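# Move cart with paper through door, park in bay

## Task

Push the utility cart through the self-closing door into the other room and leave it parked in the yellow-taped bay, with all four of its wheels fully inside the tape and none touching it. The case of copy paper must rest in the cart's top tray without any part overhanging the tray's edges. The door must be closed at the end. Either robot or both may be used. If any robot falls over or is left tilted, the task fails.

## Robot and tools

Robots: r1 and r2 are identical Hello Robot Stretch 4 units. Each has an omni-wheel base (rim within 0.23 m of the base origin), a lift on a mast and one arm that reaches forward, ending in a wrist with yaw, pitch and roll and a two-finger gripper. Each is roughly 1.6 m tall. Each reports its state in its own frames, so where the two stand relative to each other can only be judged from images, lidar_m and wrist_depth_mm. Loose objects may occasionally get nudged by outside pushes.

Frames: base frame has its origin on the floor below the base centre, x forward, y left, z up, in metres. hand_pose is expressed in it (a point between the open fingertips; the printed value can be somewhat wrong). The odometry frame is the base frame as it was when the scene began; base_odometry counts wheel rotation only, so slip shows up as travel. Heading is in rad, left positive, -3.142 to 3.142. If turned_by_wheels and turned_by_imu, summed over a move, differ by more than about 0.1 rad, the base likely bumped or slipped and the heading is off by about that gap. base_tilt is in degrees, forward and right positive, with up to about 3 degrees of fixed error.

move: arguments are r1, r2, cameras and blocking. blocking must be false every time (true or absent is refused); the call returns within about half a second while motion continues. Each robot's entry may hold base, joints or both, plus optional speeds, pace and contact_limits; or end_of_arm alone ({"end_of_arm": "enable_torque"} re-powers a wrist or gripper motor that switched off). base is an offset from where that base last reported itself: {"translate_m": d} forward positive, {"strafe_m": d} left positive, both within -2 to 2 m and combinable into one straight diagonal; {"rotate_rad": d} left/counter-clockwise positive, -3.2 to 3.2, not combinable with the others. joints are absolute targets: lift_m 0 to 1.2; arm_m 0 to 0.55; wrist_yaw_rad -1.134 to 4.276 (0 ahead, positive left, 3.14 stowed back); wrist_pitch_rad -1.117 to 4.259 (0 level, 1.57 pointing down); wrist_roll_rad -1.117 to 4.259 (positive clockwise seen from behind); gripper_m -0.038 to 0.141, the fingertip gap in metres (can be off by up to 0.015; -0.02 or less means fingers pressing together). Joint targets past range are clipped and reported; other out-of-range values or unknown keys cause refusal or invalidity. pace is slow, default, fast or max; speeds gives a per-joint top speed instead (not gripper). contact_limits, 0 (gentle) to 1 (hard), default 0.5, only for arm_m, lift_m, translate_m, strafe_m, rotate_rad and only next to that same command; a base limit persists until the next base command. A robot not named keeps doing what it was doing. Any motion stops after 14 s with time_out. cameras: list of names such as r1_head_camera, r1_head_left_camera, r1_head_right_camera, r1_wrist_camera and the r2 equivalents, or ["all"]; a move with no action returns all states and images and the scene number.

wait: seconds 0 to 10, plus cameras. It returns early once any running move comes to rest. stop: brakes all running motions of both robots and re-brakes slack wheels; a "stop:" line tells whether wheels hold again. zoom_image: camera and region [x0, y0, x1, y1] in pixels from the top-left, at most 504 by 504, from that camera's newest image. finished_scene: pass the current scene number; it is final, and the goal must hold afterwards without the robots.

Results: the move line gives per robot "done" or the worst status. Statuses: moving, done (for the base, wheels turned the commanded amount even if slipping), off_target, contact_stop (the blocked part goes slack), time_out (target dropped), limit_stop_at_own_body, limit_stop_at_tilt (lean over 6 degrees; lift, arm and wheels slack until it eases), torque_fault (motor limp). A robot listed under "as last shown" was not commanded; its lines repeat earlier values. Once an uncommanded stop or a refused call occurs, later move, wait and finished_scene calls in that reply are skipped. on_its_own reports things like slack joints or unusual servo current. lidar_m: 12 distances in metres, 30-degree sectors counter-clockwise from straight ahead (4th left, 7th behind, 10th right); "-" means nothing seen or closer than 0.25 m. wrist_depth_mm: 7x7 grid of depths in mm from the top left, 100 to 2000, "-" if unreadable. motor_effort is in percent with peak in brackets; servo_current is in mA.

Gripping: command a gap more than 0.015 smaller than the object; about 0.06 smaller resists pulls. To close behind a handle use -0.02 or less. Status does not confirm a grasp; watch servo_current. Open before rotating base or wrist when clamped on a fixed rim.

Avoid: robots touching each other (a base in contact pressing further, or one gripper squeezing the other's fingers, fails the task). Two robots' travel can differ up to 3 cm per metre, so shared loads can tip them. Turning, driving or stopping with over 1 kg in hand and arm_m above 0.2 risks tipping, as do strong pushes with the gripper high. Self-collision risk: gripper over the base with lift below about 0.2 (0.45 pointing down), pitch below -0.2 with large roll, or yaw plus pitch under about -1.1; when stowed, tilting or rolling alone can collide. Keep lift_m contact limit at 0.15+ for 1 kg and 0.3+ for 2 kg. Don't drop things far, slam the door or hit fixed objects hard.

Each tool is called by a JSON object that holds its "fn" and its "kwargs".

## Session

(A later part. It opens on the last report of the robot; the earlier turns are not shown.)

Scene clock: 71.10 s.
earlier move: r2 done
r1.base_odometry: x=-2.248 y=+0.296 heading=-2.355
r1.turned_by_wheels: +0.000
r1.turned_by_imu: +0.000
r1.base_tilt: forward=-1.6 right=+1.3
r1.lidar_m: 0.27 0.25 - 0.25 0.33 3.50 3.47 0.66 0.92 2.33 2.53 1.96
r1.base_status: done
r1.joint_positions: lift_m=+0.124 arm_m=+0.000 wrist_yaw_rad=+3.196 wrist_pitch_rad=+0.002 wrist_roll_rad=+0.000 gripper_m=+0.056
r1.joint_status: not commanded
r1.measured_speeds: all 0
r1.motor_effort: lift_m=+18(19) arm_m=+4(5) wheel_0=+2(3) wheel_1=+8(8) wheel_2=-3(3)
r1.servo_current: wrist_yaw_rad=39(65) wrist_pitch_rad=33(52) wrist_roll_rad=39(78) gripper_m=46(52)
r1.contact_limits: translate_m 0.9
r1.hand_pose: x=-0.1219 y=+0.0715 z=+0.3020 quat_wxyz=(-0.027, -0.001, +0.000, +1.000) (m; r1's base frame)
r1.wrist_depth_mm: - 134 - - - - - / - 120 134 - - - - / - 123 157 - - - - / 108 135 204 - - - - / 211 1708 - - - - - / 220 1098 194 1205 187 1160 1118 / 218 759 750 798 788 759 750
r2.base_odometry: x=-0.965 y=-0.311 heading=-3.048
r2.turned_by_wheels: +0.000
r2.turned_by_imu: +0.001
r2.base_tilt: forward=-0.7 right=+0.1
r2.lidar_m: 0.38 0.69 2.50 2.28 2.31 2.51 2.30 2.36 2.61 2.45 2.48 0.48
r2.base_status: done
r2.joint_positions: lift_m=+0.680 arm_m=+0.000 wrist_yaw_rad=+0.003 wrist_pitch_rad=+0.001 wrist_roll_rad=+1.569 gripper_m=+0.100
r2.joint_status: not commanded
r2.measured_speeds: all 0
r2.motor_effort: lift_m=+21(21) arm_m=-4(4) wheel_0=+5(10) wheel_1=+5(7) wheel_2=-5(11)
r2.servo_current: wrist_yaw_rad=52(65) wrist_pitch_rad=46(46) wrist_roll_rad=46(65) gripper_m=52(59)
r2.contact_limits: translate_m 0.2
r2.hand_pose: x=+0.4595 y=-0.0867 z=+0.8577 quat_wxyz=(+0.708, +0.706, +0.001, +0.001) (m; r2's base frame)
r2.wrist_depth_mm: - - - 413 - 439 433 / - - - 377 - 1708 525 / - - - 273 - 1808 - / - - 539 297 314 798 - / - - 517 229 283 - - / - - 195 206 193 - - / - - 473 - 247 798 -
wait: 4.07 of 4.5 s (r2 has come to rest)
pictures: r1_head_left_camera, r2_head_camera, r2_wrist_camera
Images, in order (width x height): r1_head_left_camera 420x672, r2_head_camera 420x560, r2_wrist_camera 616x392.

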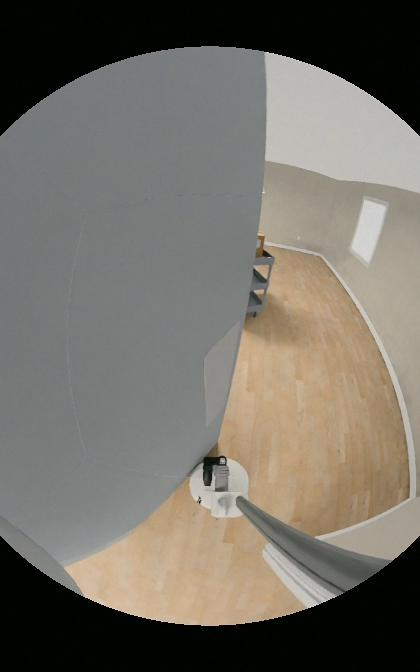

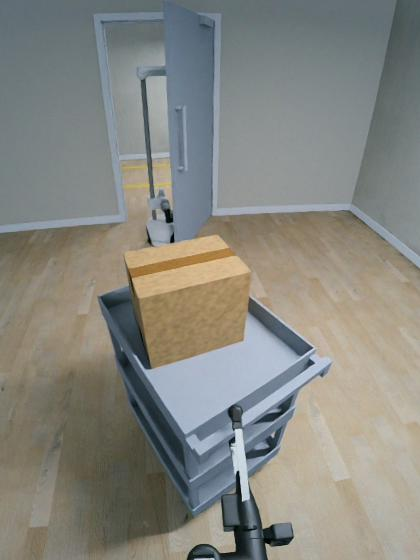

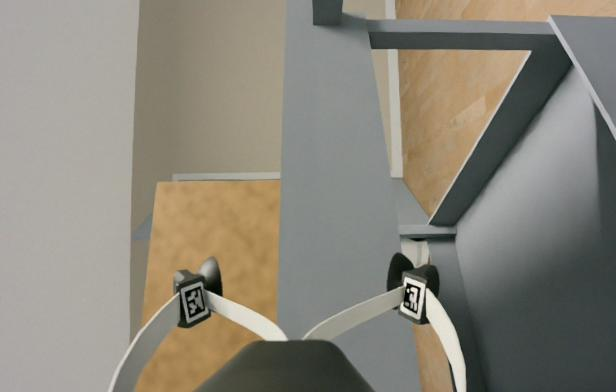

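{"fn": "move", "kwargs": {"blocking": false, "r1": {"base":{"translate_m":0.36,"strafe_m":0.12},"contact_limits":{"translate_m":0.9},"pace":"slow"}, "r2": {"base":{"translate_m":0.035},"contact_limits":{"translate_m":0.2},"pace":"slow"}}}

{"fn": "wait", "kwargs": {"seconds": 2}}

{"fn": "move", "kwargs": {"blocking": false, "r2": {"joints":{"gripper_m":-0.02}}}}

{"fn": "wait", "kwargs": {"seconds": 4}}

{"fn": "wait", "kwargs": {"seconds": 2}}

{"fn": "move", "kwargs": {"blocking": false, "r1": {"base":{"translate_m":0.1,"strafe_m":0.47},"contact_limits":{"translate_m":0.9},"pace":"slow"}, "r2": {"base":{"strafe_m":0.01},"pace":"slow"}, "cameras": ["r2_head_camera","r2_wrist_camera"]}}

Scene clock: 81.07 s.
move: r1 moving; r2 moving
r1.base_odometry: x=-2.254 y=+0.284 heading=-2.355
r1.turned_by_wheels: +0.001
r1.turned_by_imu: +0.000
r1.base_tilt: forward=-1.6 right=+1.3
r1.lidar_m: 0.27 0.25 - 0.25 0.31 3.54 3.49 0.69 0.94 2.34 2.54 1.96
r1.base_status: translate_m moving; strafe_m moving
r1.joint_positions: lift_m=+0.124 arm_m=+0.000 wrist_yaw_rad=+3.196 wrist_pitch_rad=+0.002 wrist_roll_rad=+0.000 gripper_m=+0.056
r1.joint_status: not commanded
r1.measured_speeds: translate_m=+0.048 strafe_m=+0.016 rotate_rad=+0.003 lift_m=+0.000 arm_m=+0.000 wrist_yaw_rad=+0.000 wrist_pitch_rad=+0.000 wrist_roll_rad=+0.000
r1.motor_effort: lift_m=+18(18) arm_m=+4(5) wheel_0=+4(7) wheel_1=+13(14) wheel_2=-9(10)
r1.servo_current: wrist_yaw_rad=39(59) wrist_pitch_rad=52(52) wrist_roll_rad=46(59) gripper_m=39(46)
r1.contact_limits: translate_m 0.9
r1.hand_pose: x=-0.1219 y=+0.0715 z=+0.3020 quat_wxyz=(-0.027, -0.001, +0.000, +1.000) (m; r1's base frame)
r1.wrist_depth_mm: - 134 - - - - - / - 120 134 - - - - / - 123 156 - - - - / 107 135 204 - - - - / 212 1708 - - - - - / 220 1098 193 1182 187 1160 1118 / 218 750 759 798 768 759 759
r2.base_odometry: x=-0.977 y=-0.312 heading=-3.048
r2.turned_by_wheels: +0.000
r2.turned_by_imu: +0.001
r2.base_tilt: forward=-0.7 right=+0.0
r2.lidar_m: 0.42 0.68 2.48 2.28 2.32 2.55 2.32 2.36 2.66 2.42 2.48 0.50
r2.base_status: translate_m moving
r2.joint_positions: lift_m=+0.680 arm_m=+0.000 wrist_yaw_rad=+0.003 wrist_pitch_rad=+0.001 wrist_roll_rad=+1.569 gripper_m=+0.100
r2.joint_status: not commanded
r2.measured_speeds: translate_m=+0.050 strafe_m=+0.000 rotate_rad=+0.002 lift_m=+0.000 arm_m=+0.000 wrist_yaw_rad=+0.000 wrist_pitch_rad=+0.000 wrist_roll_rad=+0.000
r2.motor_effort: lift_m=+20(21) arm_m=-4(4) wheel_0=+3(9) wheel_1=+5(7) wheel_2=-10(10)
r2.servo_current: wrist_yaw_rad=39(52) wrist_pitch_rad=39(46) wrist_roll_rad=46(52) gripper_m=46(52)
r2.contact_limits: translate_m 0.2
r2.hand_pose: x=+0.4595 y=-0.0867 z=+0.8577 quat_wxyz=(+0.708, +0.706, +0.001, +0.001) (m; r2's base frame)
r2.wrist_depth_mm: - - - 399 430 430 424 / - - - 355 - 1708 525 / - - - 317 - 1863 - / - - 530 290 304 788 - / - - 508 218 274 - - / - - 195 199 194 - - / - - 462 - 237 - -
pictures: none

Scene clock: 82.03 s.
earlier move: r1 moving; r2 done
r1.base_odometry: x=-2.292 y=+0.207 heading=-2.355
r1.turned_by_wheels: +0.000
r1.turned_by_imu: +0.000
r1.base_tilt: forward=-1.6 right=+1.3
r1.lidar_m: 0.30 0.25 - 0.25 0.28 0.78 3.58 0.79 1.04 2.35 2.58 1.84
r1.base_status: translate_m moving; strafe_m moving
r1.joint_positions: lift_m=+0.124 arm_m=+0.000 wrist_yaw_rad=+3.196 wrist_pitch_rad=+0.002 wrist_roll_rad=+0.000 gripper_m=+0.056
r1.joint_status: not commanded
r1.measured_speeds: translate_m=+0.095 strafe_m=+0.032 rotate_rad=+0.005 lift_m=+0.000 arm_m=+0.000 wrist_yaw_rad=+0.000 wrist_pitch_rad=+0.000 wrist_roll_rad=+0.000
r1.motor_effort: lift_m=+18(18) arm_m=+5(5) wheel_0=+5(7) wheel_1=+9(15) wheel_2=-8(11)
r1.servo_current: wrist_yaw_rad=39(72) wrist_pitch_rad=46(52) wrist_roll_rad=65(65) gripper_m=46(52)
r1.contact_limits: translate_m 0.9
r1.hand_pose: x=-0.1219 y=+0.0715 z=+0.3020 quat_wxyz=(-0.027, -0.001, +0.000, +1.000) (m; r1's base frame)
r1.wrist_depth_mm: - 134 - - - - - / - 120 134 - - - - / - 123 157 - - - - / 107 135 205 - - - - / 137 1708 - - - - - / 219 1025 193 1160 187 1138 1008 / 217 750 750 788 788 750 750
r2.base_odometry: x=-0.999 y=-0.314 heading=-3.048
r2.turned_by_wheels: +0.000
r2.turned_by_imu: +0.000
r2.base_tilt: forward=-0.7 right=+0.1
r2.lidar_m: 0.38 0.66 2.51 2.28 2.31 2.54 2.36 2.39 2.59 2.45 2.48 0.47
r2.base_status: done
r2.joint_positions: lift_m=+0.680 arm_m=+0.000 wrist_yaw_rad=+0.001 wrist_pitch_rad=+0.001 wrist_roll_rad=+1.569 gripper_m=+0.100
r2.joint_status: not commanded
r2.measured_speeds: all 0
r2.motor_effort: lift_m=+21(21) arm_m=-4(4) wheel_0=+3(9) wheel_1=+4(7) wheel_2=-8(10)
r2.servo_current: wrist_yaw_rad=39(59) wrist_pitch_rad=39(46) wrist_roll_rad=46(65) gripper_m=52(59)
r2.contact_limits: translate_m 0.2
r2.hand_pose: x=+0.4594 y=-0.0871 z=+0.8577 quat_wxyz=(+0.708, +0.706, +0.001, +0.000) (m; r2's base frame)
r2.wrist_depth_mm: - - - 375 407 410 413 / - - - 327 - 1661 500 / - - - 240 320 1863 - / - - 512 270 283 798 - / - - 488 196 255 - - / - - 195 178 195 - - / - - 445 - 222 - -
wait: 0.97 of 2 s (r2 has come to rest)
pictures: none

Scene clock: 82.53 s.
earlier move: r1 moving
move: r2 moving
r1.base_odometry: x=-2.315 y=+0.162 heading=-2.355
r1.turned_by_wheels: +0.000
r1.turned_by_imu: +0.000
r1.base_tilt: forward=-1.6 right=+1.3
r1.lidar_m: 1.61 0.25 - 0.25 0.27 0.67 3.61 0.84 1.11 2.38 2.61 1.80
r1.base_status: translate_m moving; strafe_m moving
r1.joint_positions: lift_m=+0.124 arm_m=+0.000 wrist_yaw_rad=+3.196 wrist_pitch_rad=+0.002 wrist_roll_rad=+0.000 gripper_m=+0.056
r1.joint_status: not commanded
r1.measured_speeds: translate_m=+0.095 strafe_m=+0.033 rotate_rad=-0.003 lift_m=+0.000 arm_m=+0.000 wrist_yaw_rad=+0.000 wrist_pitch_rad=+0.000 wrist_roll_rad=+0.000
r1.motor_effort: lift_m=+18(19) arm_m=+4(5) wheel_0=+1(6) wheel_1=+12(13) wheel_2=-8(9)
r1.servo_current: wrist_yaw_rad=52(52) wrist_pitch_rad=46(46) wrist_roll_rad=59(59) gripper_m=39(46)
r1.contact_limits: translate_m 0.9
r1.hand_pose: x=-0.1219 y=+0.0715 z=+0.3020 quat_wxyz=(-0.027, -0.001, +0.000, +1.000) (m; r1's base frame)
r1.wrist_depth_mm: - 134 - - - - - / - 120 137 - - - - / - 123 157 - - - - / 107 135 205 - - - - / 137 1756 - - - - 1808 / 219 1078 194 1182 187 1160 931 / 218 741 768 798 778 768 707
r2.base_odometry: x=-0.999 y=-0.314 heading=-3.048
r2.turned_by_wheels: +0.000
r2.turned_by_imu: +0.000
r2.base_tilt: forward=-0.7 right=+0.1
r2.lidar_m: 0.38 0.64 2.52 2.28 2.33 2.52 2.35 2.39 2.63 2.46 2.50 0.49
r2.base_status: not commanded
r2.joint_positions: lift_m=+0.680 arm_m=+0.000 wrist_yaw_rad=+0.001 wrist_pitch_rad=+0.001 wrist_roll_rad=+1.569 gripper_m=+0.083
r2.joint_status: gripper_m moving
r2.measured_speeds: translate_m=+0.000 strafe_m=+0.000 rotate_rad=+0.000 lift_m=+0.000 arm_m=+0.000 wrist_yaw_rad=-0.003 wrist_pitch_rad=+0.000 wrist_roll_rad=+0.000
r2.motor_effort: lift_m=+20(21) arm_m=-4(4) wheel_0=+3(4) wheel_1=+3(4) wheel_2=-9(9)
r2.servo_current: wrist_yaw_rad=52(59) wrist_pitch_rad=39(46) wrist_roll_rad=52(59) gripper_m=124(124)
r2.contact_limits: translate_m 0.2
r2.hand_pose: x=+0.4594 y=-0.0872 z=+0.8577 quat_wxyz=(+0.708, +0.706, +0.001, +0.000) (m; r2's base frame)
r2.wrist_depth_mm: - - - 379 410 410 410 / - - - 329 - 1756 504 / - - - 297 322 1863 - / - - 512 276 286 768 - / - - 492 249 257 - - / - 473 196 181 191 - - / - 452 442 - 224 - -
pictures: none

Scene clock: 83.97 s.
earlier move: r1 moving; r2 done
r1.base_odometry: x=-2.379 y=+0.034 heading=-2.355
r1.turned_by_wheels: +0.000
r1.turned_by_imu: +0.001
r1.base_tilt: forward=-1.6 right=+1.3
r1.lidar_m: 1.50 0.25 2.58 0.25 0.25 0.47 3.75 0.95 1.37 2.44 2.66 1.62
r1.base_status: translate_m moving; strafe_m moving
r1.joint_positions: lift_m=+0.124 arm_m=+0.000 wrist_yaw_rad=+3.196 wrist_pitch_rad=+0.002 wrist_roll_rad=+0.000 gripper_m=+0.056
r1.joint_status: not commanded
r1.measured_speeds: translate_m=+0.095 strafe_m=+0.031 rotate_rad=+0.007 lift_m=+0.000 arm_m=+0.000 wrist_yaw_rad=+0.000 wrist_pitch_rad=+0.000 wrist_roll_rad=+0.000
r1.motor_effort: lift_m=+18(19) arm_m=+4(5) wheel_0=+4(6) wheel_1=+11(14) wheel_2=-6(9)
r1.servo_current: wrist_yaw_rad=59(65) wrist_pitch_rad=39(46) wrist_roll_rad=46(65) gripper_m=39(52)
r1.contact_limits: translate_m 0.9
r1.hand_pose: x=-0.1219 y=+0.0715 z=+0.3020 quat_wxyz=(-0.027, -0.001, +0.000, +1.000) (m; r1's base frame)
r1.wrist_depth_mm: - 134 - - - - 413 / - 120 134 - - - 424 / - 123 157 - - - 433 / 108 135 204 - - - 442 / 137 1098 - - - - 445 / 218 1078 195 1182 187 1138 442 / 229 759 759 798 768 732 436
r2.base_odometry: x=-1.000 y=-0.314 heading=-3.048
r2.turned_by_wheels: +0.000
r2.turned_by_imu: +0.001
r2.base_tilt: forward=-0.6 right=+0.1
r2.lidar_m: 0.37 0.62 2.47 2.29 2.33 2.56 2.35 2.40 2.62 2.45 2.49 0.46
r2.base_status: not commanded
r2.joint_positions: lift_m=+0.680 arm_m=+0.000 wrist_yaw_rad=+0.001 wrist_pitch_rad=+0.001 wrist_roll_rad=+1.570 gripper_m=-0.019
r2.joint_status: all done
r2.measured_speeds: all 0
r2.motor_effort: lift_m=+21(21) arm_m=-4(4) wheel_0=+2(4) wheel_1=+3(4) wheel_2=-3(9)
r2.servo_current: wrist_yaw_rad=46(59) wrist_pitch_rad=46(46) wrist_roll_rad=39(65) gripper_m=111(267)
r2.contact_limits: translate_m 0.2
r2.hand_pose: x=+0.4594 y=-0.0871 z=+0.8577 quat_wxyz=(+0.707, +0.707, +0.001, +0.000) (m; r2's base frame)
r2.wrist_depth_mm: - - - 355 392 1397 404 / - - - 310 - 1708 496 / - - - 282 300 1808 - / - - 500 258 268 768 - / - - 477 189 242 831 - / - 466 187 169 180 - - / - - 436 - 213 - -
wait: 1.43 of 4 s (r2 has come to rest)
pictures: none

Scene clock: 85.60 s.
earlier move: r1 done
r1.base_odometry: x=-2.417 y=-0.044 heading=-2.355
r1.turned_by_wheels: +0.000
r1.turned_by_imu: +0.000
r1.base_tilt: forward=-1.6 right=+1.3
r1.lidar_m: 1.42 2.86 2.34 0.25 0.25 0.44 3.78 1.04 1.46 2.48 2.72 1.51
r1.base_status: done
r1.joint_positions: lift_m=+0.124 arm_m=+0.000 wrist_yaw_rad=+3.196 wrist_pitch_rad=+0.002 wrist_roll_rad=+0.000 gripper_m=+0.056
r1.joint_status: not commanded
r1.measured_speeds: all 0
r1.motor_effort: lift_m=+18(19) arm_m=+4(5) wheel_0=+1(6) wheel_1=+8(14) wheel_2=-4(9)
r1.servo_current: wrist_yaw_rad=46(65) wrist_pitch_rad=46(52) wrist_roll_rad=59(65) gripper_m=39(52)
r1.contact_limits: translate_m 0.9
r1.hand_pose: x=-0.1219 y=+0.0715 z=+0.3020 quat_wxyz=(-0.027, -0.001, +0.000, +1.000) (m; r1's base frame)
r1.wrist_depth_mm: - 134 - - - - 324 / - 120 134 - - - 334 / - 123 157 - - - 338 / 108 135 204 - - - 342 / 137 1708 - - - 1576 345 / 220 1098 194 1160 187 866 345 / 230 750 750 798 778 544 342
r2.base_odometry: x=-1.000 y=-0.314 heading=-3.048
r2.turned_by_wheels: +0.000
r2.turned_by_imu: +0.000
r2.base_tilt: forward=-0.6 right=+0.1
r2.lidar_m: 0.35 0.64 2.49 2.29 2.35 2.57 2.35 2.41 2.63 2.44 2.49 0.45
r2.base_status: not commanded
r2.joint_positions: lift_m=+0.680 arm_m=+0.000 wrist_yaw_rad=+0.001 wrist_pitch_rad=+0.001 wrist_roll_rad=+1.570 gripper_m=-0.019
r2.joint_status: all done
r2.measured_speeds: all 0
r2.motor_effort: lift_m=+21(21) arm_m=-4(4) wheel_0=+2(4) wheel_1=+3(4) wheel_2=-3(9)
r2.servo_current: wrist_yaw_rad=46(65) wrist_pitch_rad=46(52) wrist_roll_rad=52(65) gripper_m=111(267)
r2.contact_limits: translate_m 0.2
r2.hand_pose: x=+0.4594 y=-0.0871 z=+0.8577 quat_wxyz=(+0.707, +0.707, +0.001, +0.000) (m; r2's base frame)
r2.wrist_depth_mm: - - - 355 392 1366 399 / - - - 312 - 1708 496 / - - - 283 298 1863 - / - - 500 258 267 778 - / - - 477 189 242 831 - / - 466 187 169 180 - - / - - 439 - 215 - -
wait: 1.63 of 2 s (r1 has come to rest)
pictures: none

Scene clock: 86.10 s.
move: r1 moving; r2 moving
r1.base_odometry: x=-2.410 y=-0.055 heading=-2.356
r1.turned_by_wheels: -0.001
r1.turned_by_imu: -0.001
r1.base_tilt: forward=-1.6 right=+1.3
r1.lidar_m: 1.42 2.82 2.32 0.25 0.25 0.43 3.81 1.08 1.49 2.50 2.75 1.50
r1.base_status: translate_m moving; strafe_m moving
r1.joint_positions: lift_m=+0.124 arm_m=+0.000 wrist_yaw_rad=+3.196 wrist_pitch_rad=+0.002 wrist_roll_rad=+0.000 gripper_m=+0.056
r1.joint_status: not commanded
r1.measured_speeds: translate_m=+0.011 strafe_m=+0.049 rotate_rad=+0.001 lift_m=+0.000 arm_m=+0.000 wrist_yaw_rad=+0.000 wrist_pitch_rad=+0.000 wrist_roll_rad=+0.000
r1.motor_effort: lift_m=+18(19) arm_m=+4(4) wheel_0=-11(12) wheel_1=+7(12) wheel_2=-4(6)
r1.servo_current: wrist_yaw_rad=59(59) wrist_pitch_rad=39(52) wrist_roll_rad=52(52) gripper_m=46(46)
r1.contact_limits: translate_m 0.9
r1.hand_pose: x=-0.1219 y=+0.0715 z=+0.3020 quat_wxyz=(-0.027, -0.001, +0.000, +1.000) (m; r1's base frame)
r1.wrist_depth_mm: - 134 - - - - 309 / - 120 134 - - - 317 / - 123 157 - - - 322 / 108 135 205 - - - 327 / 137 1756 - - - 1576 329 / 220 1160 194 1205 188 788 330 / 230 741 759 798 788 433 329
r2.base_odometry: x=-0.999 y=-0.324 heading=-3.048
r2.turned_by_wheels: +0.000
r2.turned_by_imu: +0.000
r2.base_tilt: forward=-0.7 right=+0.1
r2.lidar_m: 0.38 0.69 2.51 2.28 2.29 2.57 2.35 2.41 2.63 2.46 2.51 0.48
r2.base_status: strafe_m moving
r2.joint_positions: lift_m=+0.680 arm_m=+0.000 wrist_yaw_rad=+0.001 wrist_pitch_rad=+0.001 wrist_roll_rad=+1.570 gripper_m=-0.019
r2.joint_status: not commanded
r2.measured_speeds: translate_m=+0.000 strafe_m=+0.011 rotate_rad=-0.001 lift_m=+0.000 arm_m=+0.000 wrist_yaw_rad=+0.000 wrist_pitch_rad=+0.000 wrist_roll_rad=+0.000
r2.motor_effort: lift_m=+21(21) arm_m=-4(4) wheel_0=-8(9) wheel_1=+4(6) wheel_2=+0(2)
r2.servo_current: wrist_yaw_rad=46(52) wrist_pitch_rad=33(39) wrist_roll_rad=46(52) gripper_m=104(111)
r2.hand_pose: x=+0.4594 y=-0.0871 z=+0.8577 quat_wxyz=(+0.707, +0.707, +0.001, +0.000) (m; r2's base frame)
r2.wrist_depth_mm: - - - 359 397 1397 399 / - - - 312 - 1708 496 / - - - 282 300 1808 - / - - 504 258 267 778 - / - - 477 189 241 831 - / - 466 188 169 181 - - / - 442 436 - 213 - -
pictures: r2_head_camera, r2_wrist_camera
Images, in order (width x height): r2_head_camera 420x560, r2_wrist_camera 616x392.

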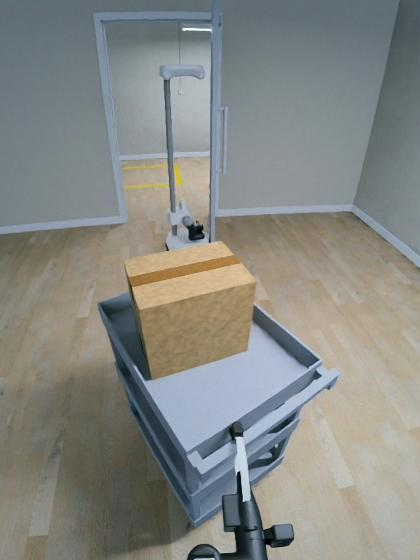

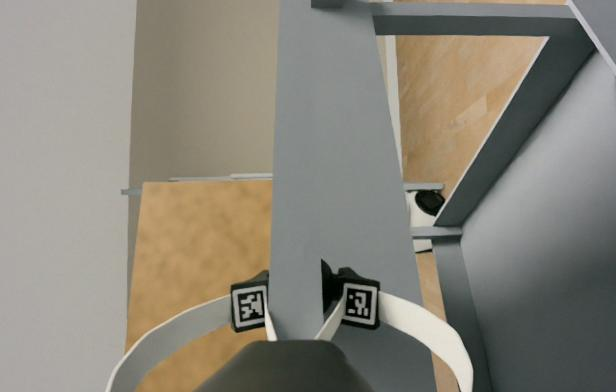

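{"fn": "move", "kwargs": {"blocking": false, "r2": {"base":{"rotate_rad":0.15},"pace":"slow"}}}

{"fn": "wait", "kwargs": {"seconds": 2}}

{"fn": "wait", "kwargs": {"seconds": 2.5}}

{"fn": "move", "kwargs": {"blocking": false, "r2": {"base":{"strafe_m":0.15},"pace":"slow"}}}

{"fn": "wait", "kwargs": {"seconds": 3}}

{"fn": "wait", "kwargs": {"seconds": 0.5, "cameras": ["r2_head_camera","r1_head_left_camera","r2_head_left_camera"]}}

Scene clock: 100.03 s.
earlier move: r1 contact_stop; r2 done
move: r2 moving
r1.base_odometry: x=-2.241 y=-0.312 heading=-2.323
r1.turned_by_wheels: +0.032
r1.turned_by_imu: +0.019
r1.base_tilt: forward=-1.6 right=+1.3
r1.lidar_m: 1.78 2.45 0.25 - 0.25 0.29 0.75 1.27 1.55 2.79 3.08 1.45
r1.base_status: translate_m contact_stop (by the wheels' count: +0.066 of +0.100); strafe_m contact_stop (by the wheels' count: +0.314 of +0.470)
r1.joint_positions: lift_m=+0.124 arm_m=+0.000 wrist_yaw_rad=+3.196 wrist_pitch_rad=+0.002 wrist_roll_rad=+0.000 gripper_m=+0.056
r1.joint_status: not commanded
r1.measured_speeds: all 0
r1.on_its_own: the wheels are slack since a contact_stop
r1.motor_effort: lift_m=+18(19) arm_m=+4(4) wheel_0=+0(1) wheel_1=+0(0) wheel_2=+0(0)
r1.servo_current: wrist_yaw_rad=39(59) wrist_pitch_rad=39(46) wrist_roll_rad=46(59) gripper_m=39(46)
r1.contact_limits: translate_m 0.9
r1.hand_pose: x=-0.1218 y=+0.0716 z=+0.3020 quat_wxyz=(-0.027, -0.001, +0.000, +1.000) (m; r1's base frame)
r1.wrist_depth_mm: - 135 - - 433 250 181 / - 123 141 - 442 254 183 / - 124 161 - 452 255 185 / 108 135 213 - 452 257 187 / 213 - - - 466 259 188 / 1008 1229 194 1160 187 262 188 / 759 759 750 788 424 213 188
r2.base_odometry: x=-0.998 y=-0.324 heading=-2.938
r2.turned_by_wheels: +0.111
r2.turned_by_imu: +0.108
r2.base_tilt: forward=-0.7 right=+0.0
r2.lidar_m: 0.37 3.27 2.39 2.27 2.34 2.47 2.36 2.46 2.55 2.45 2.56 0.47
r2.base_status: rotate_rad moving
r2.joint_positions: lift_m=+0.680 arm_m=+0.000 wrist_yaw_rad=-0.016 wrist_pitch_rad=+0.001 wrist_roll_rad=+1.570 gripper_m=-0.019
r2.joint_status: not commanded
r2.measured_speeds: translate_m=+0.000 strafe_m=+0.000 rotate_rad=+0.288 lift_m=+0.000 arm_m=+0.000 wrist_yaw_rad=-0.001 wrist_pitch_rad=+0.000 wrist_roll_rad=+0.000
r2.motor_effort: lift_m=+20(21) arm_m=-3(4) wheel_0=-15(15) wheel_1=-6(8) wheel_2=-17(18)
r2.servo_current: wrist_yaw_rad=91(91) wrist_pitch_rad=39(46) wrist_roll_rad=46(52) gripper_m=85(104)
r2.hand_pose: x=+0.4578 y=-0.0920 z=+0.8577 quat_wxyz=(+0.707, +0.707, -0.005, -0.006) (m; r2's base frame)
r2.wrist_depth_mm: - - - 317 387 1661 469 / - - - 290 312 1708 521 / - - - 268 282 1708 - / - - 492 196 260 831 - / - - 469 180 239 820 - / - 459 187 167 181 - - / - 445 439 - 213 - -
pictures: none

not run: a stop that you did not command came earlier in this reply.

not run: a stop that you did not command came earlier in this reply.

not run: a stop that you did not command came earlier in this reply.

not run: a stop that you did not command came earlier in this reply.

not run: a stop that you did not command came earlier in this reply.

{"fn": "stop", "kwargs": {}}

{"fn": "move", "kwargs": {"blocking": false, "r2": {"base":{"strafe_m":0.15},"pace":"slow"}}}

{"fn": "wait", "kwargs": {"seconds": 3}}

{"fn": "wait", "kwargs": {"seconds": 0.1, "cameras": ["r2_head_camera","r1_head_left_camera","r2_head_left_camera"]}}

Scene clock: 105.30 s.
earlier move: r2 done
stop: r1's wheels hold again
r1.base_odometry: x=-2.241 y=-0.312 heading=-2.323
r1.turned_by_wheels: +0.000
r1.turned_by_imu: +0.000
r1.base_tilt: forward=-1.6 right=+1.3
r1.lidar_m: 1.82 2.47 0.25 - 0.25 0.28 0.75 1.29 1.58 2.79 3.07 1.43
r1.base_status: translate_m contact_stop (by the wheels' count: +0.066 of +0.100); strafe_m contact_stop (by the wheels' count: +0.314 of +0.470)
r1.joint_positions: lift_m=+0.124 arm_m=+0.000 wrist_yaw_rad=+3.196 wrist_pitch_rad=+0.002 wrist_roll_rad=+0.000 gripper_m=+0.056
r1.joint_status: not commanded
r1.measured_speeds: all 0
r1.motor_effort: lift_m=+18(19) arm_m=+4(4) wheel_0=+0(1) wheel_1=+0(0) wheel_2=+0(0)
r1.servo_current: wrist_yaw_rad=59(65) wrist_pitch_rad=46(46) wrist_roll_rad=52(59) gripper_m=39(46)
r1.contact_limits: translate_m 0.9
r1.hand_pose: x=-0.1218 y=+0.0716 z=+0.3020 quat_wxyz=(-0.027, -0.001, +0.000, +1.000) (m; r1's base frame)
r1.wrist_depth_mm: - 135 - - 436 250 181 / - 123 141 - 439 254 183 / - 124 161 - 452 256 185 / 108 135 212 - 459 256 187 / 213 - - - 466 259 187 / 991 1205 193 1205 188 260 189 / 759 750 759 788 418 212 188
r2.base_odometry: x=-0.998 y=-0.324 heading=-2.899
r2.turned_by_wheels: +0.039
r2.turned_by_imu: +0.038
r2.base_tilt: forward=-0.7 right=+0.1
r2.lidar_m: 0.37 3.12 2.38 2.28 2.39 2.42 2.37 2.49 2.54 2.45 2.57 0.46
r2.base_status: done
r2.joint_positions: lift_m=+0.680 arm_m=+0.000 wrist_yaw_rad=+0.000 wrist_pitch_rad=+0.001 wrist_roll_rad=+1.570 gripper_m=-0.019
r2.joint_status: not commanded
r2.measured_speeds: all 0
r2.motor_effort: lift_m=+21(21) arm_m=+4(4) wheel_0=+0(15) wheel_1=-1(8) wheel_2=-7(18)
r2.servo_current: wrist_yaw_rad=46(91) wrist_pitch_rad=39(46) wrist_roll_rad=52(59) gripper_m=78(104)
r2.hand_pose: x=+0.4593 y=-0.0874 z=+0.8577 quat_wxyz=(+0.707, +0.707, +0.000, +0.000) (m; r2's base frame)
r2.wrist_depth_mm: - - - 279 289 1661 - / - - - 206 272 1808 - / - - 473 195 260 820 - / - 473 466 189 247 842 - / - 469 466 180 236 831 - / - 462 187 172 180 - - / - - 459 - - - -
pictures: none

Scene clock: 105.80 s.
move: r2 moving
r1: as last shown
r1.lidar_m: 1.83 2.44 0.25 - 0.25 0.27 0.75 1.27 1.58 2.78 3.09 1.41
r1.motor_effort: lift_m=+18(19) arm_m=+4(4) wheel_0=+0(0) wheel_1=+0(0) wheel_2=+0(0)
r1.servo_current: wrist_yaw_rad=39(59) wrist_pitch_rad=46(46) wrist_roll_rad=46(46) gripper_m=33(46)
r1.contact_limits: translate_m 0.9
r1.wrist_depth_mm: - 134 - - 433 250 181 / - 123 141 - 442 253 183 / - 124 161 - 452 256 185 / 108 135 213 - 462 257 186 / 213 - - - 469 259 188 / 991 1229 193 1160 187 259 188 / 759 759 750 788 421 212 188
r2.base_odometry: x=-0.995 y=-0.338 heading=-2.899
r2.turned_by_wheels: +0.000
r2.turned_by_imu: +0.000
r2.base_tilt: forward=-0.7 right=+0.1
r2.lidar_m: 0.38 3.16 2.37 2.26 2.37 2.42 2.35 2.49 2.53 2.47 2.61 0.46
r2.base_status: strafe_m moving
r2.joint_positions: lift_m=+0.680 arm_m=+0.000 wrist_yaw_rad=+0.000 wrist_pitch_rad=+0.001 wrist_roll_rad=+1.570 gripper_m=-0.019
r2.joint_status: not commanded
r2.measured_speeds: translate_m=+0.000 strafe_m=+0.056 rotate_rad=-0.002 lift_m=+0.000 arm_m=+0.000 wrist_yaw_rad=-0.006 wrist_pitch_rad=+0.000 wrist_roll_rad=+0.000
r2.motor_effort: lift_m=+20(21) arm_m=+4(4) wheel_0=-9(12) wheel_1=+7(7) wheel_2=-1(6)
r2.servo_current: wrist_yaw_rad=52(52) wrist_pitch_rad=39(46) wrist_roll_rad=52(52) gripper_m=78(85)
r2.hand_pose: x=+0.4593 y=-0.0874 z=+0.8577 quat_wxyz=(+0.707, +0.707, +0.000, +0.000) (m; r2's base frame)
r2.wrist_depth_mm: - - - 282 290 1661 - / - - - 208 273 1808 - / - - 477 196 262 788 - / - 473 469 189 248 820 - / - 466 462 181 238 831 - / - 466 187 171 178 - - / - - 462 - 221 - -
pictures: none

Scene clock: 107.93 s.
earlier move: r2 done
r1.base_odometry: x=-2.241 y=-0.312 heading=-2.323
r1.turned_by_wheels: +0.000
r1.turned_by_imu: +0.000
r1.base_tilt: forward=-1.6 right=+1.3
r1.lidar_m: 4.81 2.43 0.25 - 0.25 0.26 0.76 1.28 1.56 2.80 3.10 1.45
r1.base_status: not commanded
r1.joint_positions: lift_m=+0.124 arm_m=+0.000 wrist_yaw_rad=+3.196 wrist_pitch_rad=+0.002 wrist_roll_rad=+0.000 gripper_m=+0.056
r1.joint_status: not commanded
r1.measured_speeds: all 0
r1.motor_effort: lift_m=+18(19) arm_m=+4(4) wheel_0=-1(1) wheel_1=+0(0) wheel_2=+0(0)
r1.servo_current: wrist_yaw_rad=52(72) wrist_pitch_rad=39(52) wrist_roll_rad=52(65) gripper_m=46(46)
r1.contact_limits: translate_m 0.9
r1.hand_pose: x=-0.1218 y=+0.0716 z=+0.3020 quat_wxyz=(-0.027, -0.001, +0.000, +1.000) (m; r1's base frame)
r1.wrist_depth_mm: - 135 - - 433 251 182 / - 123 141 - 442 254 183 / - 124 161 - 452 257 185 / 108 135 213 - 459 258 187 / 213 - - - 466 259 188 / 1008 1229 194 1182 188 259 188 / 750 759 750 798 415 212 188
r2.base_odometry: x=-0.963 y=-0.470 heading=-2.899
r2.turned_by_wheels: +0.000
r2.turned_by_imu: +0.000
r2.base_tilt: forward=-0.7 right=+0.0
r2.lidar_m: 0.36 2.94 2.22 2.12 2.24 2.44 2.35 2.49 2.70 2.58 2.75 0.43
r2.base_status: done
r2.joint_positions: lift_m=+0.680 arm_m=+0.000 wrist_yaw_rad=-0.004 wrist_pitch_rad=+0.001 wrist_roll_rad=+1.570 gripper_m=-0.019
r2.joint_status: not commanded
r2.measured_speeds: all 0
r2.motor_effort: lift_m=+21(21) arm_m=+4(4) wheel_0=-5(14) wheel_1=+5(8) wheel_2=+0(6)
r2.servo_current: wrist_yaw_rad=33(65) wrist_pitch_rad=46(46) wrist_roll_rad=52(59) gripper_m=78(91)
r2.hand_pose: x=+0.4589 y=-0.0886 z=+0.8577 quat_wxyz=(+0.707, +0.707, -0.001, -0.002) (m; r2's base frame)
r2.wrist_depth_mm: - - - 190 255 1661 - / - - - 187 248 1808 - / - 459 459 183 243 854 - / - 466 462 179 238 831 - / - - 469 176 233 820 - / - - 187 172 180 - - / - - - - 226 - 504
wait: 2.13 of 3 s (r2 has come to rest)
pictures: none

Scene clock: 108.03 s.
r1.base_odometry: x=-2.241 y=-0.312 heading=-2.323
r1.turned_by_wheels: +0.000
r1.turned_by_imu: +0.000
r1.base_tilt: forward=-1.6 right=+1.3
r1.lidar_m: 4.83 2.46 0.25 - 0.25 0.28 0.77 1.26 1.57 2.78 3.09 1.48
r1.base_status: not commanded
r1.joint_positions: lift_m=+0.124 arm_m=+0.000 wrist_yaw_rad=+3.196 wrist_pitch_rad=+0.002 wrist_roll_rad=+0.000 gripper_m=+0.056
r1.joint_status: not commanded
r1.measured_speeds: all 0
r1.motor_effort: lift_m=+18(19) arm_m=+4(4) wheel_0=+0(1) wheel_1=+0(0) wheel_2=+0(0)
r1.servo_current: wrist_yaw_rad=33(72) wrist_pitch_rad=39(52) wrist_roll_rad=59(65) gripper_m=39(46)
r1.contact_limits: translate_m 0.9
r1.hand_pose: x=-0.1218 y=+0.0716 z=+0.3020 quat_wxyz=(-0.027, -0.001, +0.000, +1.000) (m; r1's base frame)
r1.wrist_depth_mm: - 135 - - 433 250 182 / - 123 141 - 449 253 183 / - 124 161 - 452 256 186 / 108 135 212 - 459 258 187 / 213 - - - 462 259 188 / 1042 1229 193 1182 187 260 188 / 759 759 768 788 418 212 187
r2.base_odometry: x=-0.963 y=-0.470 heading=-2.899
r2.turned_by_wheels: +0.000
r2.turned_by_imu: +0.000
r2.base_tilt: forward=-0.7 right=+0.1
r2.lidar_m: 0.37 2.97 2.23 2.12 2.22 2.43 2.35 2.47 2.67 2.59 2.74 0.40
r2.base_status: done
r2.joint_positions: lift_m=+0.680 arm_m=+0.000 wrist_yaw_rad=-0.004 wrist_pitch_rad=+0.001 wrist_roll_rad=+1.570 gripper_m=-0.019
r2.joint_status: not commanded
r2.measured_speeds: all 0
r2.motor_effort: lift_m=+21(21) arm_m=+4(4) wheel_0=-4(14) wheel_1=+4(8) wheel_2=+0(6)
r2.servo_current: wrist_yaw_rad=59(65) wrist_pitch_rad=33(46) wrist_roll_rad=39(59) gripper_m=85(91)
r2.hand_pose: x=+0.4589 y=-0.0886 z=+0.8577 quat_wxyz=(+0.707, +0.707, -0.001, -0.002) (m; r2's base frame)
r2.wrist_depth_mm: - - - 190 255 1661 - / - - - 187 249 1756 - / - 455 455 182 243 854 - / - 466 462 179 239 842 - / - - 469 175 234 820 - / - - 187 172 180 - - / - - - - 227 - 504
wait: 0.10 s; no rest
pictures: r1_head_left_camera, r2_head_camera, r2_head_left_camera
Images, in order (width x height): r1_head_left_camera 420x672, r2_head_camera 420x560, r2_head_left_camera 420x672.

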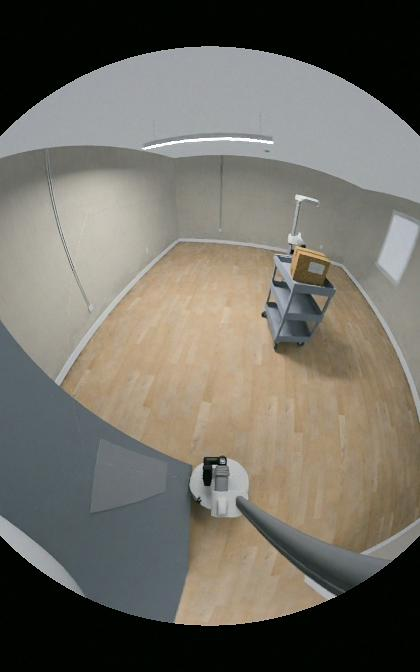

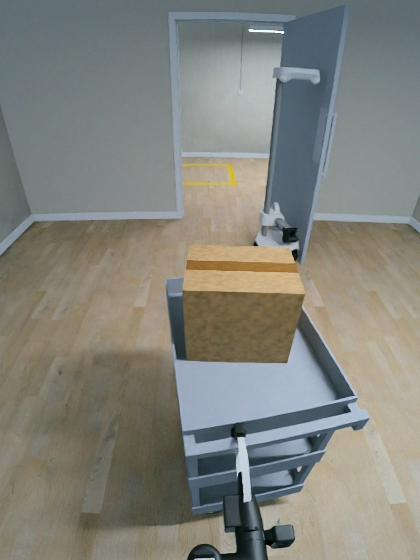

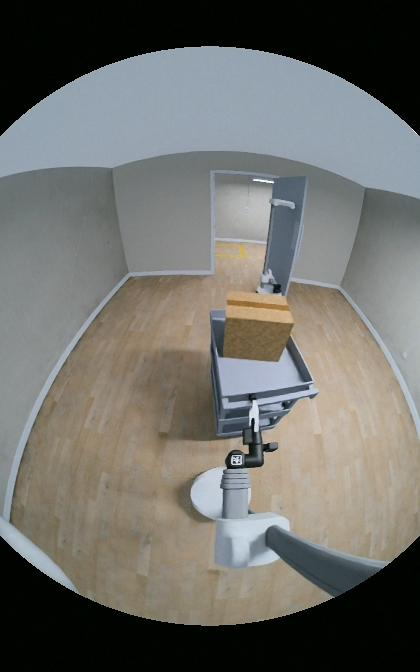

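{"fn": "move", "kwargs": {"blocking": false, "r2": {"base":{"strafe_m":0.05,"translate_m":0.5},"contact_limits":{"translate_m":0.5},"pace":"slow"}}}

{"fn": "wait", "kwargs": {"seconds": 7, "cameras": ["r2_head_camera","r1_head_left_camera"]}}

Scene clock: 126.33 s.
move: r2 moving
r1: as last shown
r1.base_tilt: forward=-1.6 right=+1.2
r1.lidar_m: 4.83 2.46 0.25 - 0.25 0.26 0.71 1.29 1.57 2.78 3.09 1.45
r1.servo_current: wrist_yaw_rad=52(59) wrist_pitch_rad=39(52) wrist_roll_rad=46(52) gripper_m=46(46)
r1.contact_limits: translate_m 0.9
r1.wrist_depth_mm: - 134 - - 433 251 181 / - 123 141 - 445 252 183 / - 124 161 - 449 255 186 / 108 135 213 - 459 257 186 / 213 - - - 469 258 188 / 1025 1229 194 1205 188 260 188 / 759 750 750 798 418 213 188
r2.base_odometry: x=-0.974 y=-0.474 heading=-2.899
r2.turned_by_wheels: +0.000
r2.turned_by_imu: +0.000
r2.base_tilt: forward=-0.7 right=+0.1
r2.lidar_m: 0.39 2.94 2.23 2.10 2.26 2.44 2.35 2.49 2.69 2.60 2.75 0.43
r2.base_status: translate_m moving; strafe_m moving
r2.joint_positions: lift_m=+0.680 arm_m=+0.000 wrist_yaw_rad=-0.004 wrist_pitch_rad=+0.001 wrist_roll_rad=+1.570 gripper_m=-0.019
r2.joint_status: not commanded
r2.measured_speeds: translate_m=+0.048 strafe_m=+0.005 rotate_rad=-0.001 lift_m=+0.000 arm_m=+0.000 wrist_yaw_rad=+0.000 wrist_pitch_rad=+0.000 wrist_roll_rad=+0.000
r2.motor_effort: lift_m=+21(21) arm_m=+4(4) wheel_0=+9(9) wheel_1=+7(9) wheel_2=-16(16)
r2.servo_current: wrist_yaw_rad=33(52) wrist_pitch_rad=33(46) wrist_roll_rad=52(52) gripper_m=85(85)
r2.contact_limits: translate_m 0.5
r2.hand_pose: x=+0.4589 y=-0.0887 z=+0.8577 quat_wxyz=(+0.707, +0.707, -0.001, -0.002) (m; r2's base frame)
r2.wrist_depth_mm: - - - 190 253 1708 - / - - - 185 247 820 - / - 459 455 182 244 854 - / - 466 459 179 238 831 - / - - 473 175 235 820 - / - - 187 171 180 - - / - - - - 226 - 508
pictures: none

Scene clock: 132.13 s.
earlier move: r2 done
r1.base_odometry: x=-2.241 y=-0.312 heading=-2.323
r1.turned_by_wheels: +0.000
r1.turned_by_imu: +0.000
r1.base_tilt: forward=-1.6 right=+1.3
r1.lidar_m: 4.81 2.45 0.25 - 0.25 0.26 0.76 1.29 1.60 2.80 1.21 1.03
r1.base_status: not commanded
r1.joint_positions: lift_m=+0.124 arm_m=+0.000 wrist_yaw_rad=+3.196 wrist_pitch_rad=+0.002 wrist_roll_rad=+0.000 gripper_m=+0.056
r1.joint_status: not commanded
r1.measured_speeds: all 0
r1.motor_effort: lift_m=+18(19) arm_m=+4(4) wheel_0=-1(1) wheel_1=+0(1) wheel_2=+0(0)
r1.servo_current: wrist_yaw_rad=39(72) wrist_pitch_rad=39(52) wrist_roll_rad=46(72) gripper_m=46(52)
r1.contact_limits: translate_m 0.9
r1.hand_pose: x=-0.1218 y=+0.0716 z=+0.3020 quat_wxyz=(-0.027, -0.001, +0.000, +1.000) (m; r1's base frame)
r1.wrist_depth_mm: - 135 - - 436 250 181 / - 123 141 - 442 253 184 / - 124 160 - 449 256 185 / 108 135 212 - 462 257 187 / 214 - - - 469 259 188 / 991 1205 193 1182 188 260 189 / 759 759 750 798 418 213 188
r2.base_odometry: x=-1.435 y=-0.638 heading=-2.898
r2.turned_by_wheels: +0.001
r2.turned_by_imu: +0.004
r2.base_tilt: forward=-0.7 right=+0.0
r2.lidar_m: 0.39 2.85 2.13 2.07 2.17 2.96 2.85 3.01 2.76 2.67 2.79 0.43
r2.base_status: done
r2.joint_positions: lift_m=+0.680 arm_m=+0.000 wrist_yaw_rad=+0.002 wrist_pitch_rad=+0.001 wrist_roll_rad=+1.570 gripper_m=-0.019
r2.joint_status: not commanded
r2.measured_speeds: all 0
r2.motor_effort: lift_m=+21(21) arm_m=+4(4) wheel_0=+7(13) wheel_1=+5(9) wheel_2=-6(16)
r2.servo_current: wrist_yaw_rad=46(59) wrist_pitch_rad=39(46) wrist_roll_rad=52(65) gripper_m=78(85)
r2.contact_limits: translate_m 0.5
r2.hand_pose: x=+0.4594 y=-0.0869 z=+0.8577 quat_wxyz=(+0.707, +0.707, +0.001, +0.000) (m; r2's base frame)
r2.wrist_depth_mm: - - - 168 227 1537 - / - 430 430 228 229 831 - / - 445 442 170 229 831 - / - 466 459 230 229 831 - / - - 480 171 232 831 - / - - 187 172 180 1618 492 / - - - - 234 - 1182
wait: 5.80 of 7 s (r2 has come to rest)
pictures: r1_head_left_camera, r2_head_camera
Images, in order (width x height): r1_head_left_camera 420x672, r2_head_camera 420x560.

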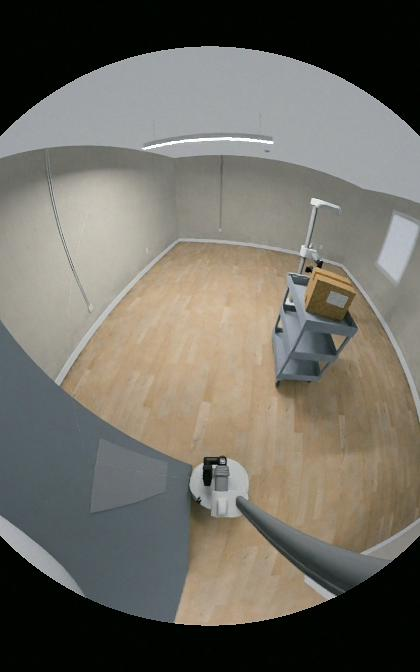

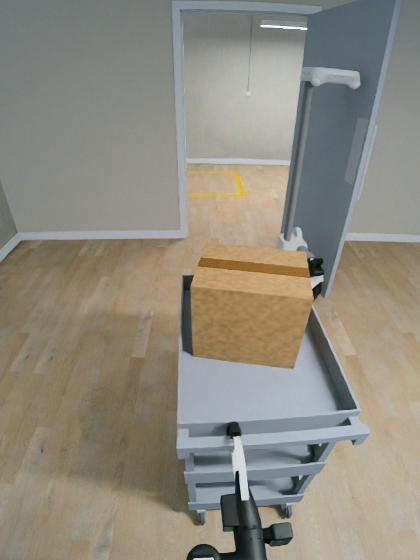

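{"fn": "move", "kwargs": {"blocking": false, "r2": {"base":{"strafe_m":-0.01,"translate_m":0.6},"contact_limits":{"translate_m":0.4},"pace":"slow"}}}

{"fn": "wait", "kwargs": {"seconds": 8, "cameras": ["r2_head_camera","r1_head_left_camera"]}}

Scene clock: 141.93 s.
move: r2 moving
r1: as last shown
r1.lidar_m: 4.82 2.41 0.26 - 0.25 0.27 0.74 1.28 1.54 2.79 1.17 1.00
r1.motor_effort: lift_m=+18(19) arm_m=+4(4) wheel_0=+1(1) wheel_1=+0(1) wheel_2=+0(0)
r1.servo_current: wrist_yaw_rad=52(52) wrist_pitch_rad=39(52) wrist_roll_rad=59(65) gripper_m=46(46)
r1.contact_limits: translate_m 0.9
r1.wrist_depth_mm: - 135 - - 433 249 181 / - 123 141 - 439 252 183 / - 124 161 - 452 257 185 / 108 136 213 - 459 258 186 / 213 - - - 469 260 187 / 1008 1229 194 1182 188 260 188 / 759 741 759 809 418 212 188
r2.base_odometry: x=-1.448 y=-0.641 heading=-2.898
r2.turned_by_wheels: +0.001
r2.turned_by_imu: +0.001
r2.base_tilt: forward=-0.7 right=+0.1
r2.lidar_m: 0.36 2.83 2.15 2.07 2.19 2.95 2.87 3.02 2.76 2.67 2.82 0.42
r2.base_status: translate_m moving; strafe_m moving
r2.joint_positions: lift_m=+0.680 arm_m=+0.000 wrist_yaw_rad=+0.002 wrist_pitch_rad=+0.001 wrist_roll_rad=+1.570 gripper_m=-0.019
r2.joint_status: not commanded
r2.measured_speeds: translate_m=+0.049 strafe_m=-0.001 rotate_rad=+0.000 lift_m=+0.000 arm_m=+0.000 wrist_yaw_rad=+0.000 wrist_pitch_rad=+0.000 wrist_roll_rad=+0.000
r2.motor_effort: lift_m=+21(21) arm_m=+4(4) wheel_0=+9(15) wheel_1=+7(8) wheel_2=-12(12)
r2.servo_current: wrist_yaw_rad=46(52) wrist_pitch_rad=46(46) wrist_roll_rad=46(59) gripper_m=78(91)
r2.contact_limits: translate_m 0.4
r2.hand_pose: x=+0.4594 y=-0.0869 z=+0.8577 quat_wxyz=(+0.707, +0.707, +0.001, +0.000) (m; r2's base frame)
r2.wrist_depth_mm: - - - 167 226 1499 - / - 433 424 228 228 820 - / - 445 442 169 229 831 - / - 466 462 229 230 820 - / - - 480 171 231 842 - / - - 189 172 179 1576 488 / - - - - 233 - 1182
pictures: none

Scene clock: 148.70 s.
earlier move: r2 done
r1.base_odometry: x=-2.241 y=-0.312 heading=-2.323
r1.turned_by_wheels: +0.000
r1.turned_by_imu: +0.000
r1.base_tilt: forward=-1.6 right=+1.3
r1.lidar_m: 4.84 2.45 0.25 - 0.25 0.28 0.74 1.29 1.56 2.80 0.50 0.63
r1.base_status: not commanded
r1.joint_positions: lift_m=+0.124 arm_m=+0.000 wrist_yaw_rad=+3.196 wrist_pitch_rad=+0.002 wrist_roll_rad=+0.000 gripper_m=+0.056
r1.joint_status: not commanded
r1.measured_speeds: all 0
r1.motor_effort: lift_m=+18(19) arm_m=+4(4) wheel_0=+0(1) wheel_1=+0(1) wheel_2=+0(0)
r1.servo_current: wrist_yaw_rad=46(72) wrist_pitch_rad=46(52) wrist_roll_rad=65(78) gripper_m=39(52)
r1.contact_limits: translate_m 0.9
r1.hand_pose: x=-0.1218 y=+0.0716 z=+0.3020 quat_wxyz=(-0.027, -0.001, +0.000, +1.000) (m; r1's base frame)
r1.wrist_depth_mm: - 134 - - 439 250 181 / - 123 141 - 445 253 183 / - 124 161 - 449 256 185 / 108 135 213 - 462 257 186 / 214 - - - 473 259 188 / 1025 1205 194 1182 187 260 187 / 750 768 759 798 421 212 187
r2.base_odometry: x=-2.020 y=-0.774 heading=-2.898
r2.turned_by_wheels: +0.000
r2.turned_by_imu: +0.005
r2.base_tilt: forward=-0.7 right=+0.0
r2.lidar_m: 0.39 2.50 2.12 2.07 2.18 3.08 3.49 3.63 2.76 2.68 2.84 0.42
r2.base_status: done
r2.joint_positions: lift_m=+0.680 arm_m=+0.000 wrist_yaw_rad=+0.003 wrist_pitch_rad=+0.001 wrist_roll_rad=+1.570 gripper_m=-0.019
r2.joint_status: not commanded
r2.measured_speeds: all 0
r2.motor_effort: lift_m=+21(21) arm_m=+4(4) wheel_0=+9(15) wheel_1=+5(9) wheel_2=-5(12)
r2.servo_current: wrist_yaw_rad=59(59) wrist_pitch_rad=39(46) wrist_roll_rad=46(72) gripper_m=78(91)
r2.contact_limits: translate_m 0.4
r2.hand_pose: x=+0.4595 y=-0.0866 z=+0.8577 quat_wxyz=(+0.707, +0.707, +0.001, +0.001) (m; r2's base frame)
r2.wrist_depth_mm: - 1308 1229 166 224 732 - / - 427 424 166 225 809 - / - 445 442 168 228 831 - / - 466 462 229 229 820 - / - - 477 171 231 - - / - - 188 172 179 1576 480 / - - - - 234 - 1205
wait: 6.77 of 8 s (r2 has come to rest)
pictures: r1_head_left_camera, r2_head_camera
Images, in order (width x height): r1_head_left_camera 420x672, r2_head_camera 420x560.

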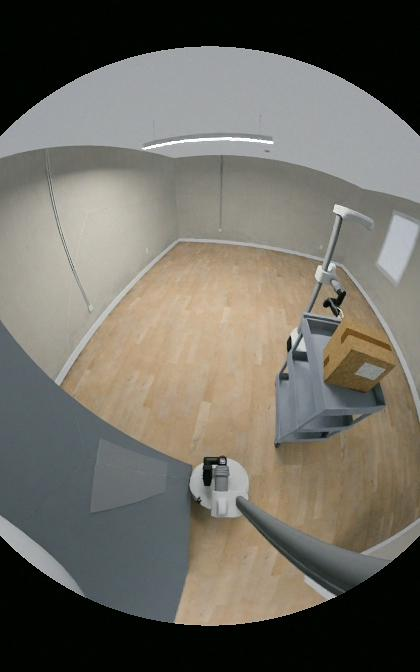

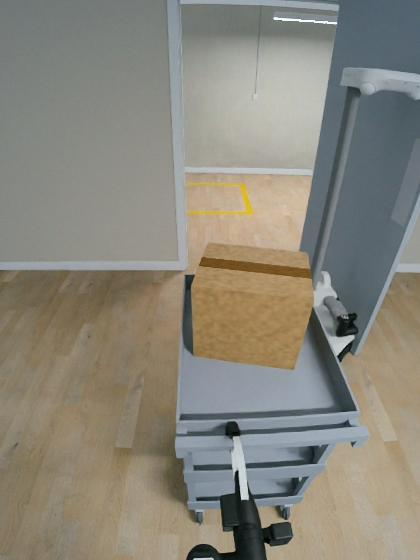

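{"fn": "move", "kwargs": {"blocking": false, "r2": {"base":{"strafe_m":-0.02,"translate_m":0.75},"contact_limits":{"translate_m":0.35},"pace":"slow"}}}

{"fn": "wait", "kwargs": {"seconds": 10, "cameras": ["r2_head_camera","r1_head_left_camera","r2_head_left_camera"]}}

Scene clock: 157.10 s.
move: r2 moving
r1: as last shown
r1.lidar_m: 4.83 2.43 0.25 - 0.25 0.26 0.78 1.28 1.57 2.79 0.52 0.61
r1.motor_effort: lift_m=+18(19) arm_m=+4(4) wheel_0=+0(1) wheel_1=+0(0) wheel_2=+0(0)
r1.servo_current: wrist_yaw_rad=39(72) wrist_pitch_rad=39(46) wrist_roll_rad=59(59) gripper_m=39(46)
r1.contact_limits: translate_m 0.9
r1.wrist_depth_mm: - 135 - - 433 251 182 / - 123 141 - 445 252 184 / - 124 161 - 452 256 186 / 108 136 213 - 459 258 187 / 213 - - - 469 259 187 / 1008 1229 193 1205 187 262 188 / 759 759 759 788 421 212 188
r2.base_odometry: x=-2.032 y=-0.776 heading=-2.897
r2.turned_by_wheels: +0.001
r2.turned_by_imu: +0.001
r2.base_tilt: forward=-0.7 right=+0.1
r2.lidar_m: 0.41 2.48 2.11 2.05 2.18 3.09 3.51 3.68 2.76 2.70 2.80 0.42
r2.base_status: translate_m moving; strafe_m moving
r2.joint_positions: lift_m=+0.680 arm_m=+0.000 wrist_yaw_rad=+0.003 wrist_pitch_rad=+0.001 wrist_roll_rad=+1.570 gripper_m=-0.019
r2.joint_status: not commanded
r2.measured_speeds: translate_m=+0.048 strafe_m=-0.001 rotate_rad=-0.001 lift_m=+0.000 arm_m=+0.000 wrist_yaw_rad=+0.000 wrist_pitch_rad=+0.000 wrist_roll_rad=+0.000
r2.motor_effort: lift_m=+21(21) arm_m=+4(4) wheel_0=+12(12) wheel_1=+6(8) wheel_2=-11(12)
r2.servo_current: wrist_yaw_rad=46(52) wrist_pitch_rad=46(46) wrist_roll_rad=59(59) gripper_m=85(85)
r2.contact_limits: translate_m 0.35
r2.hand_pose: x=+0.4595 y=-0.0866 z=+0.8577 quat_wxyz=(+0.707, +0.707, +0.001, +0.001) (m; r2's base frame)
r2.wrist_depth_mm: - 1229 1255 165 224 732 - / - 427 424 166 225 820 - / - 442 439 168 227 831 - / - 469 459 229 229 831 - / - - 484 170 231 - - / - - 189 171 180 1618 477 / - - - - 234 - 1205
pictures: none

Scene clock: 165.37 s.
earlier move: r2 done
r1.base_odometry: x=-2.241 y=-0.312 heading=-2.323
r1.turned_by_wheels: +0.000
r1.turned_by_imu: -0.001
r1.base_tilt: forward=-1.6 right=+1.3
r1.lidar_m: 4.79 2.42 0.25 - 0.25 0.29 0.75 0.49 0.38 0.35 0.40 0.96
r1.base_status: not commanded
r1.joint_positions: lift_m=+0.124 arm_m=+0.000 wrist_yaw_rad=+3.196 wrist_pitch_rad=+0.002 wrist_roll_rad=+0.000 gripper_m=+0.056
r1.joint_status: not commanded
r1.measured_speeds: all 0
r1.motor_effort: lift_m=+18(19) arm_m=+4(4) wheel_0=+0(1) wheel_1=+0(1) wheel_2=+0(0)
r1.servo_current: wrist_yaw_rad=46(78) wrist_pitch_rad=26(52) wrist_roll_rad=39(65) gripper_m=39(46)
r1.contact_limits: translate_m 0.9
r1.hand_pose: x=-0.1218 y=+0.0716 z=+0.3020 quat_wxyz=(-0.027, -0.001, +0.000, +1.000) (m; r1's base frame)
r1.wrist_depth_mm: - 135 - - 436 251 182 / - 122 141 - 439 252 185 / - 124 161 - 452 256 186 / 108 135 213 - 459 257 187 / 214 - - - 466 260 188 / 1008 1229 193 1182 188 260 188 / 750 750 759 778 418 212 188
r2.base_odometry: x=-2.752 y=-0.936 heading=-2.897
r2.turned_by_wheels: +0.000
r2.turned_by_imu: +0.007
r2.base_tilt: forward=-0.7 right=+0.0
r2.lidar_m: 0.39 1.72 2.08 2.04 2.17 3.05 - 3.68 2.78 2.70 0.81 0.42
r2.base_status: done
r2.joint_positions: lift_m=+0.680 arm_m=+0.000 wrist_yaw_rad=+0.003 wrist_pitch_rad=+0.001 wrist_roll_rad=+1.570 gripper_m=-0.019
r2.joint_status: not commanded
r2.measured_speeds: all 0
r2.motor_effort: lift_m=+21(21) arm_m=+4(4) wheel_0=+9(16) wheel_1=+6(8) wheel_2=-4(12)
r2.servo_current: wrist_yaw_rad=52(65) wrist_pitch_rad=33(46) wrist_roll_rad=39(59) gripper_m=85(91)
r2.contact_limits: translate_m 0.35
r2.hand_pose: x=+0.4595 y=-0.0865 z=+0.8577 quat_wxyz=(+0.707, +0.707, +0.001, +0.001) (m; r2's base frame)
r2.wrist_depth_mm: - - - 167 226 1661 - / - 430 427 228 228 820 - / - 445 445 169 229 831 - / - 469 459 229 230 831 - / 1499 480 480 171 231 842 - / - - 189 172 178 - 492 / - - - - 234 - 1205
wait: 8.27 of 10 s (r2 has come to rest)
pictures: r1_head_left_camera, r2_head_camera, r2_head_left_camera
Images, in order (width x height): r1_head_left_camera 420x672, r2_head_camera 420x560, r2_head_left_camera 420x672.

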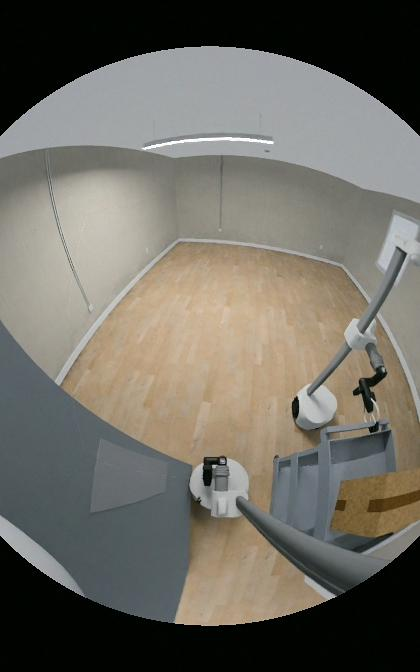

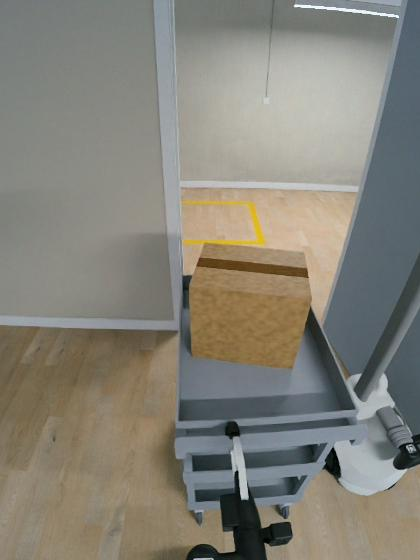

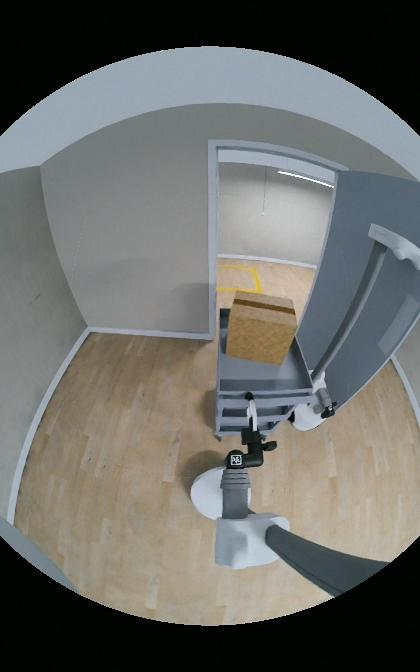

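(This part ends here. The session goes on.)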